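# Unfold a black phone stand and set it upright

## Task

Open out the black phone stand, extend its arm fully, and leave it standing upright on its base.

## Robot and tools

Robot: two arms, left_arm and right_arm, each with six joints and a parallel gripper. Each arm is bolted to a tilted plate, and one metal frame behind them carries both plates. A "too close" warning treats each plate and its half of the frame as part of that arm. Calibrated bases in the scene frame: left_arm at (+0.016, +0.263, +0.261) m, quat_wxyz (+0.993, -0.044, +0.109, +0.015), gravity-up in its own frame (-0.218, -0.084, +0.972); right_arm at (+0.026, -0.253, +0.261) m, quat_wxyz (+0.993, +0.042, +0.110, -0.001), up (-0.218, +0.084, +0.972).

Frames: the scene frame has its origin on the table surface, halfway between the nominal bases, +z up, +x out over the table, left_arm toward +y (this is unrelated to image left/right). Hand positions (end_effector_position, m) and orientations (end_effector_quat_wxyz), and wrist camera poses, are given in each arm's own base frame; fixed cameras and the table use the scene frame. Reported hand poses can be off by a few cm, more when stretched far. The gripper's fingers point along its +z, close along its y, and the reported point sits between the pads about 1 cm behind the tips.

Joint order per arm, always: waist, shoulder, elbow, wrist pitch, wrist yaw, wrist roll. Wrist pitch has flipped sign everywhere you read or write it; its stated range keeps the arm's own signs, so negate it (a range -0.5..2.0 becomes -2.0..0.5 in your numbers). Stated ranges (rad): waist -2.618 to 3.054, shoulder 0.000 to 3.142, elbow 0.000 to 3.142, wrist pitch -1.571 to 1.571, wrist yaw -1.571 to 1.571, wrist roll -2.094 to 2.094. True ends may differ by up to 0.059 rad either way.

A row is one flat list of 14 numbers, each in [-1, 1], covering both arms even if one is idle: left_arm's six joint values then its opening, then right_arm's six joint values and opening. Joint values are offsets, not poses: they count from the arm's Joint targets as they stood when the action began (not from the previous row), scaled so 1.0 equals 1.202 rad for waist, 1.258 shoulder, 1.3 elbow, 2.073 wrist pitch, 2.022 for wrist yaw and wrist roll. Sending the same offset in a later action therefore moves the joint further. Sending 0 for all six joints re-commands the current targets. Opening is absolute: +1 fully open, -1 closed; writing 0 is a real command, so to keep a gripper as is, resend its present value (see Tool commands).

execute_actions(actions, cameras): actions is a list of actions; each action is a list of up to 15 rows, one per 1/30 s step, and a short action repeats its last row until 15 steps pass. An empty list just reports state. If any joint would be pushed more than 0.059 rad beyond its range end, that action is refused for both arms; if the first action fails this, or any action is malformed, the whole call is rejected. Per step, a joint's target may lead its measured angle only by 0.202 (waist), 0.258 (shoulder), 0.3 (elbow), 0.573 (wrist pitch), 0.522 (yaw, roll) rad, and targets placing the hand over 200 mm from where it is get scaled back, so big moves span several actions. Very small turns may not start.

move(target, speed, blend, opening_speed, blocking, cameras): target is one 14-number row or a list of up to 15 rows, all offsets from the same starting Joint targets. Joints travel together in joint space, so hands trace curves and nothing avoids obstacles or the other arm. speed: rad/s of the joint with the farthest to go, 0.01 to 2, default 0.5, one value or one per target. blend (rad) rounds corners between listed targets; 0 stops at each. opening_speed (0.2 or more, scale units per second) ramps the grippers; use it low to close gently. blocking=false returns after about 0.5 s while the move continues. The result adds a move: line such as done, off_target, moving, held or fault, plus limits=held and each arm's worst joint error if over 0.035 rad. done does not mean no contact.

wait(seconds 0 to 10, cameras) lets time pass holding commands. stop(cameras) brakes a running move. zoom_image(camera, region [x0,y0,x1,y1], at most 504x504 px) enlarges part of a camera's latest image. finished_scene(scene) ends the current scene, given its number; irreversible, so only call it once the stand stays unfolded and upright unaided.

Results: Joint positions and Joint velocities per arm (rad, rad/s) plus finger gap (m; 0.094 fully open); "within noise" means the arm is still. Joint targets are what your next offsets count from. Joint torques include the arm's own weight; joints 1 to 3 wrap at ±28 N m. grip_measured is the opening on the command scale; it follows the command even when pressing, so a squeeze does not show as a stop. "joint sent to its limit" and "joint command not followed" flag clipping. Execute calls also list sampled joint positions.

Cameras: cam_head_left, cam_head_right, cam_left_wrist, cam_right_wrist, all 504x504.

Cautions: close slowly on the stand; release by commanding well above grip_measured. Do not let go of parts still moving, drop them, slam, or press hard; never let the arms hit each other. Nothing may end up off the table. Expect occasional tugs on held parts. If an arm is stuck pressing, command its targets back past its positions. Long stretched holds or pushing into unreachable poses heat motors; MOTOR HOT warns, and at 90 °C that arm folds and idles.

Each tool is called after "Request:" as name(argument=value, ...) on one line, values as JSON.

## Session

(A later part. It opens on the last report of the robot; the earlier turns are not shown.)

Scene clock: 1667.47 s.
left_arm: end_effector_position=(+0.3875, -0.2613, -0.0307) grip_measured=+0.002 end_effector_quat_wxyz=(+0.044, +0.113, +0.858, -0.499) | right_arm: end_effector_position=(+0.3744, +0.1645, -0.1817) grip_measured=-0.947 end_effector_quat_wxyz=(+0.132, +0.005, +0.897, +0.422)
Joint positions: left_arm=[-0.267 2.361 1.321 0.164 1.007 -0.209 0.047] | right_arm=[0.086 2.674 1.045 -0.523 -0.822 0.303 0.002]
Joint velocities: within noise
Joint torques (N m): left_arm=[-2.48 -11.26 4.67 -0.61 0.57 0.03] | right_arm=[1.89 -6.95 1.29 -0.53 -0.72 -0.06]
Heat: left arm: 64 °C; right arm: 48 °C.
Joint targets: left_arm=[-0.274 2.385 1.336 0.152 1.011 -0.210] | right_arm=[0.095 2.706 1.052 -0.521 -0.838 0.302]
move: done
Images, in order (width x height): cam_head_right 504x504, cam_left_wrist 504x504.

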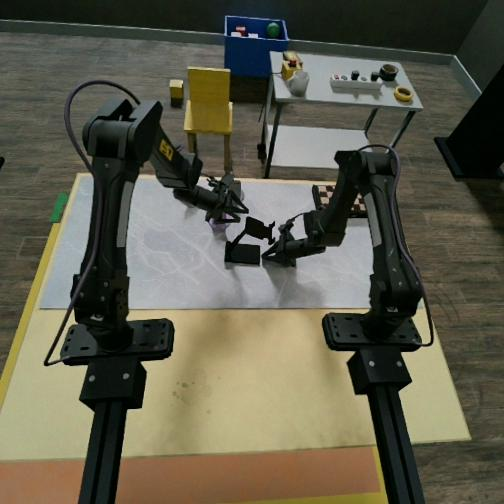

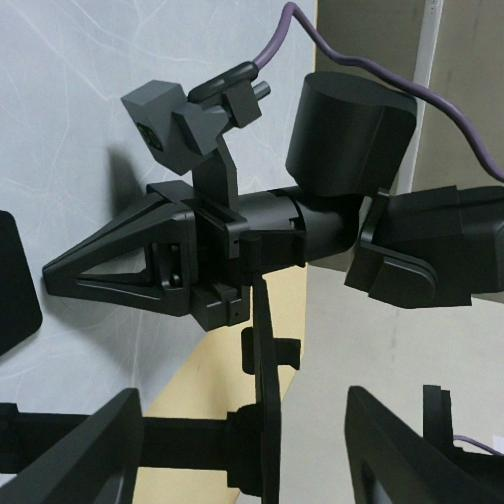

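Request:
move(target=[[0.0632,-0.0827,-0.05,0.0531,0.0267,0.0589,0.3,-0.115,-0.08,-0.04,0.09,-0.02,-0.09,-0.95],[-0.04,-0.4388,-0.2246,0.1423,-0.3165,-0.042,0.0,-0.2,-0.2,-0.08,0.15,-0.02,-0.12,-0.95]], speed=[0.2,0.6])

Request:
zoom_image(camera="cam_head_right", region=[200, 205, 280, 285])

Request:
zoom_image(camera="cam_head_left", region=[200, 205, 280, 285])

Scene clock: 1691.73 s.
left_arm: end_effector_position=(+0.3487, -0.1794, +0.0160) grip_measured=+0.002 end_effector_quat_wxyz=(+0.105, +0.041, +0.968, -0.224) | right_arm: end_effector_position=(+0.3664, +0.0855, -0.1401) grip_measured=-0.947 end_effector_quat_wxyz=(+0.139, +0.039, +0.902, +0.407)
Joint positions: left_arm=[-0.311 1.855 1.058 0.433 0.373 -0.292 0.047] | right_arm=[-0.14 2.477 0.956 -0.226 -0.857 0.073 0.002]
Joint velocities: within noise
Joint torques (N m): left_arm=[-2.51 -12.57 3.59 -0.38 0.25 -0.04] | right_arm=[0.12 -10.67 0.35 -0.01 -0.78 -0.18]
Heat: left arm: 59 °C; right arm: 48 °C.
Joint targets: left_arm=[-0.322 1.833 1.044 0.447 0.371 -0.295] | right_arm=[-0.145 2.455 0.948 -0.210 -0.878 0.060]
move: done

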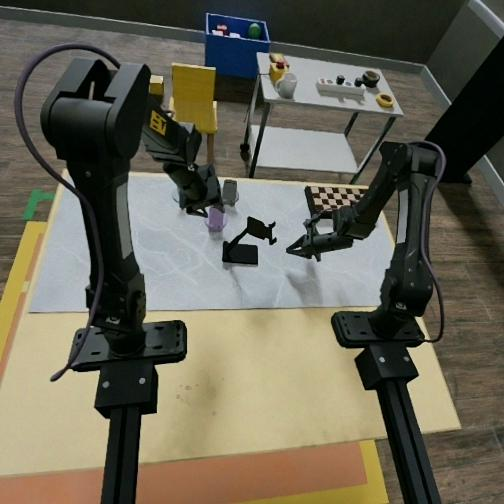

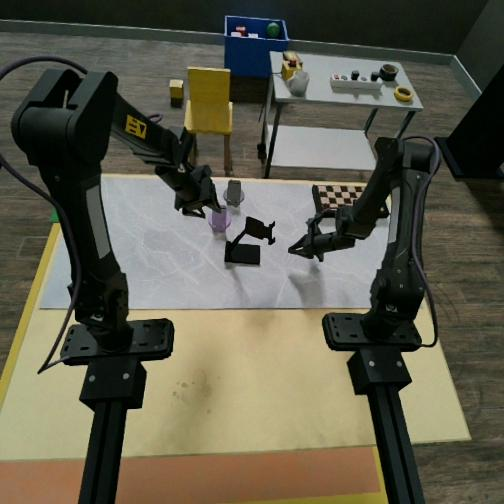

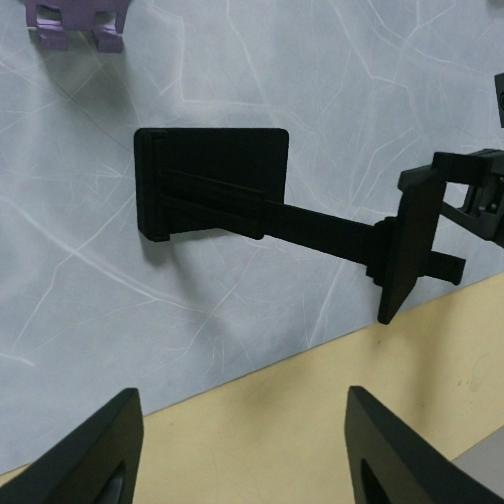

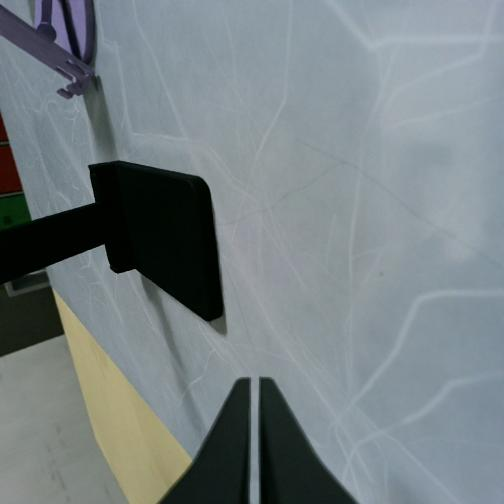

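Scaled by 6.300 from the camera's 504x504 image, which has a finer 720x720 frame.

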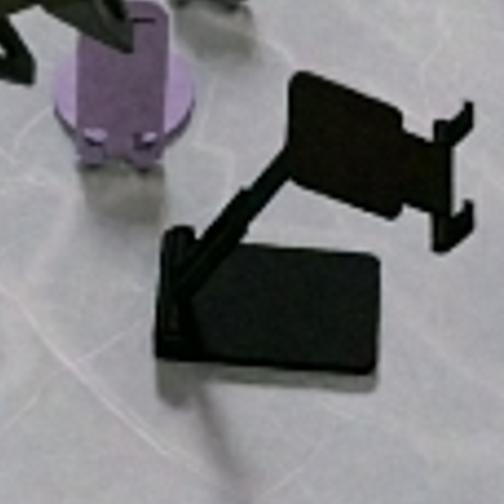

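Scaled by 6.300 from the camera's 504x504 image, which has a finer 720x720 frame.

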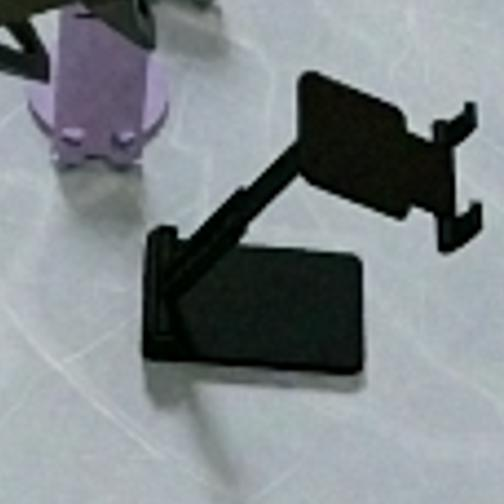

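Request:
wait(seconds=0.1, cameras=["cam_left_wrist"])

Request:
zoom_image(camera="cam_left_wrist", region=[300, 100, 504, 350])

Scene clock: 1698.63 s.
left_arm: end_effector_position=(+0.3487, -0.1794, +0.0160) grip_measured=+0.002 end_effector_quat_wxyz=(+0.104, +0.041, +0.968, -0.224) | right_arm: end_effector_position=(+0.3663, +0.0855, -0.1402) grip_measured=-0.947 end_effector_quat_wxyz=(+0.139, +0.039, +0.902, +0.407)
Joint positions: left_arm=[-0.311 1.855 1.058 0.433 0.373 -0.292 0.047] | right_arm=[-0.14 2.477 0.956 -0.226 -0.857 0.073 0.002]
Joint velocities: within noise
Joint torques (N m): left_arm=[-2.33 -12.62 3.6 -0.41 0.23 0.04] | right_arm=[0.29 -10.88 0.34 0 -0.79 -0.17]
Heat: left arm: 59 °C; right arm: 50 °C.
Joint targets: left_arm=[-0.322 1.833 1.044 0.447 0.371 -0.294] | right_arm=[-0.145 2.455 0.948 -0.210 -0.878 0.060]
Tool commands: left_gripper/opening=+0.0 right_gripper/opening=-0.95
wait: 0.10 s; at rest from the start
Images, in order (width x height): cam_left_wrist 504x504.

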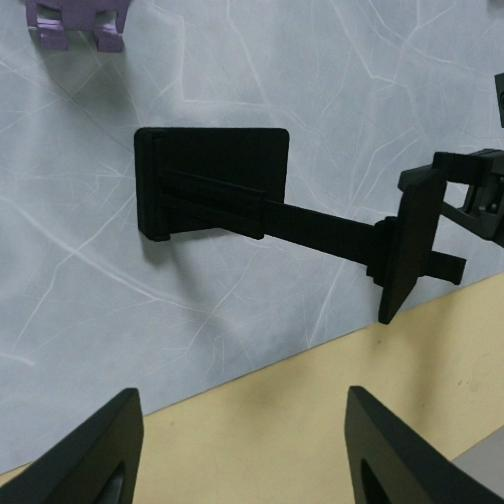

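Scaled by 2.016 from the camera's 504x504 image, which has a finer 720x720 frame.

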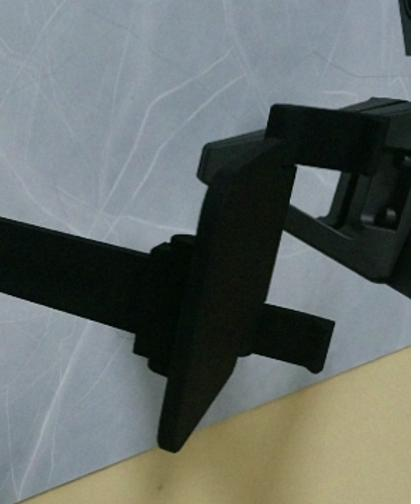

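Request:
finished_scene(scene=2)

The scene is finished: the task was done.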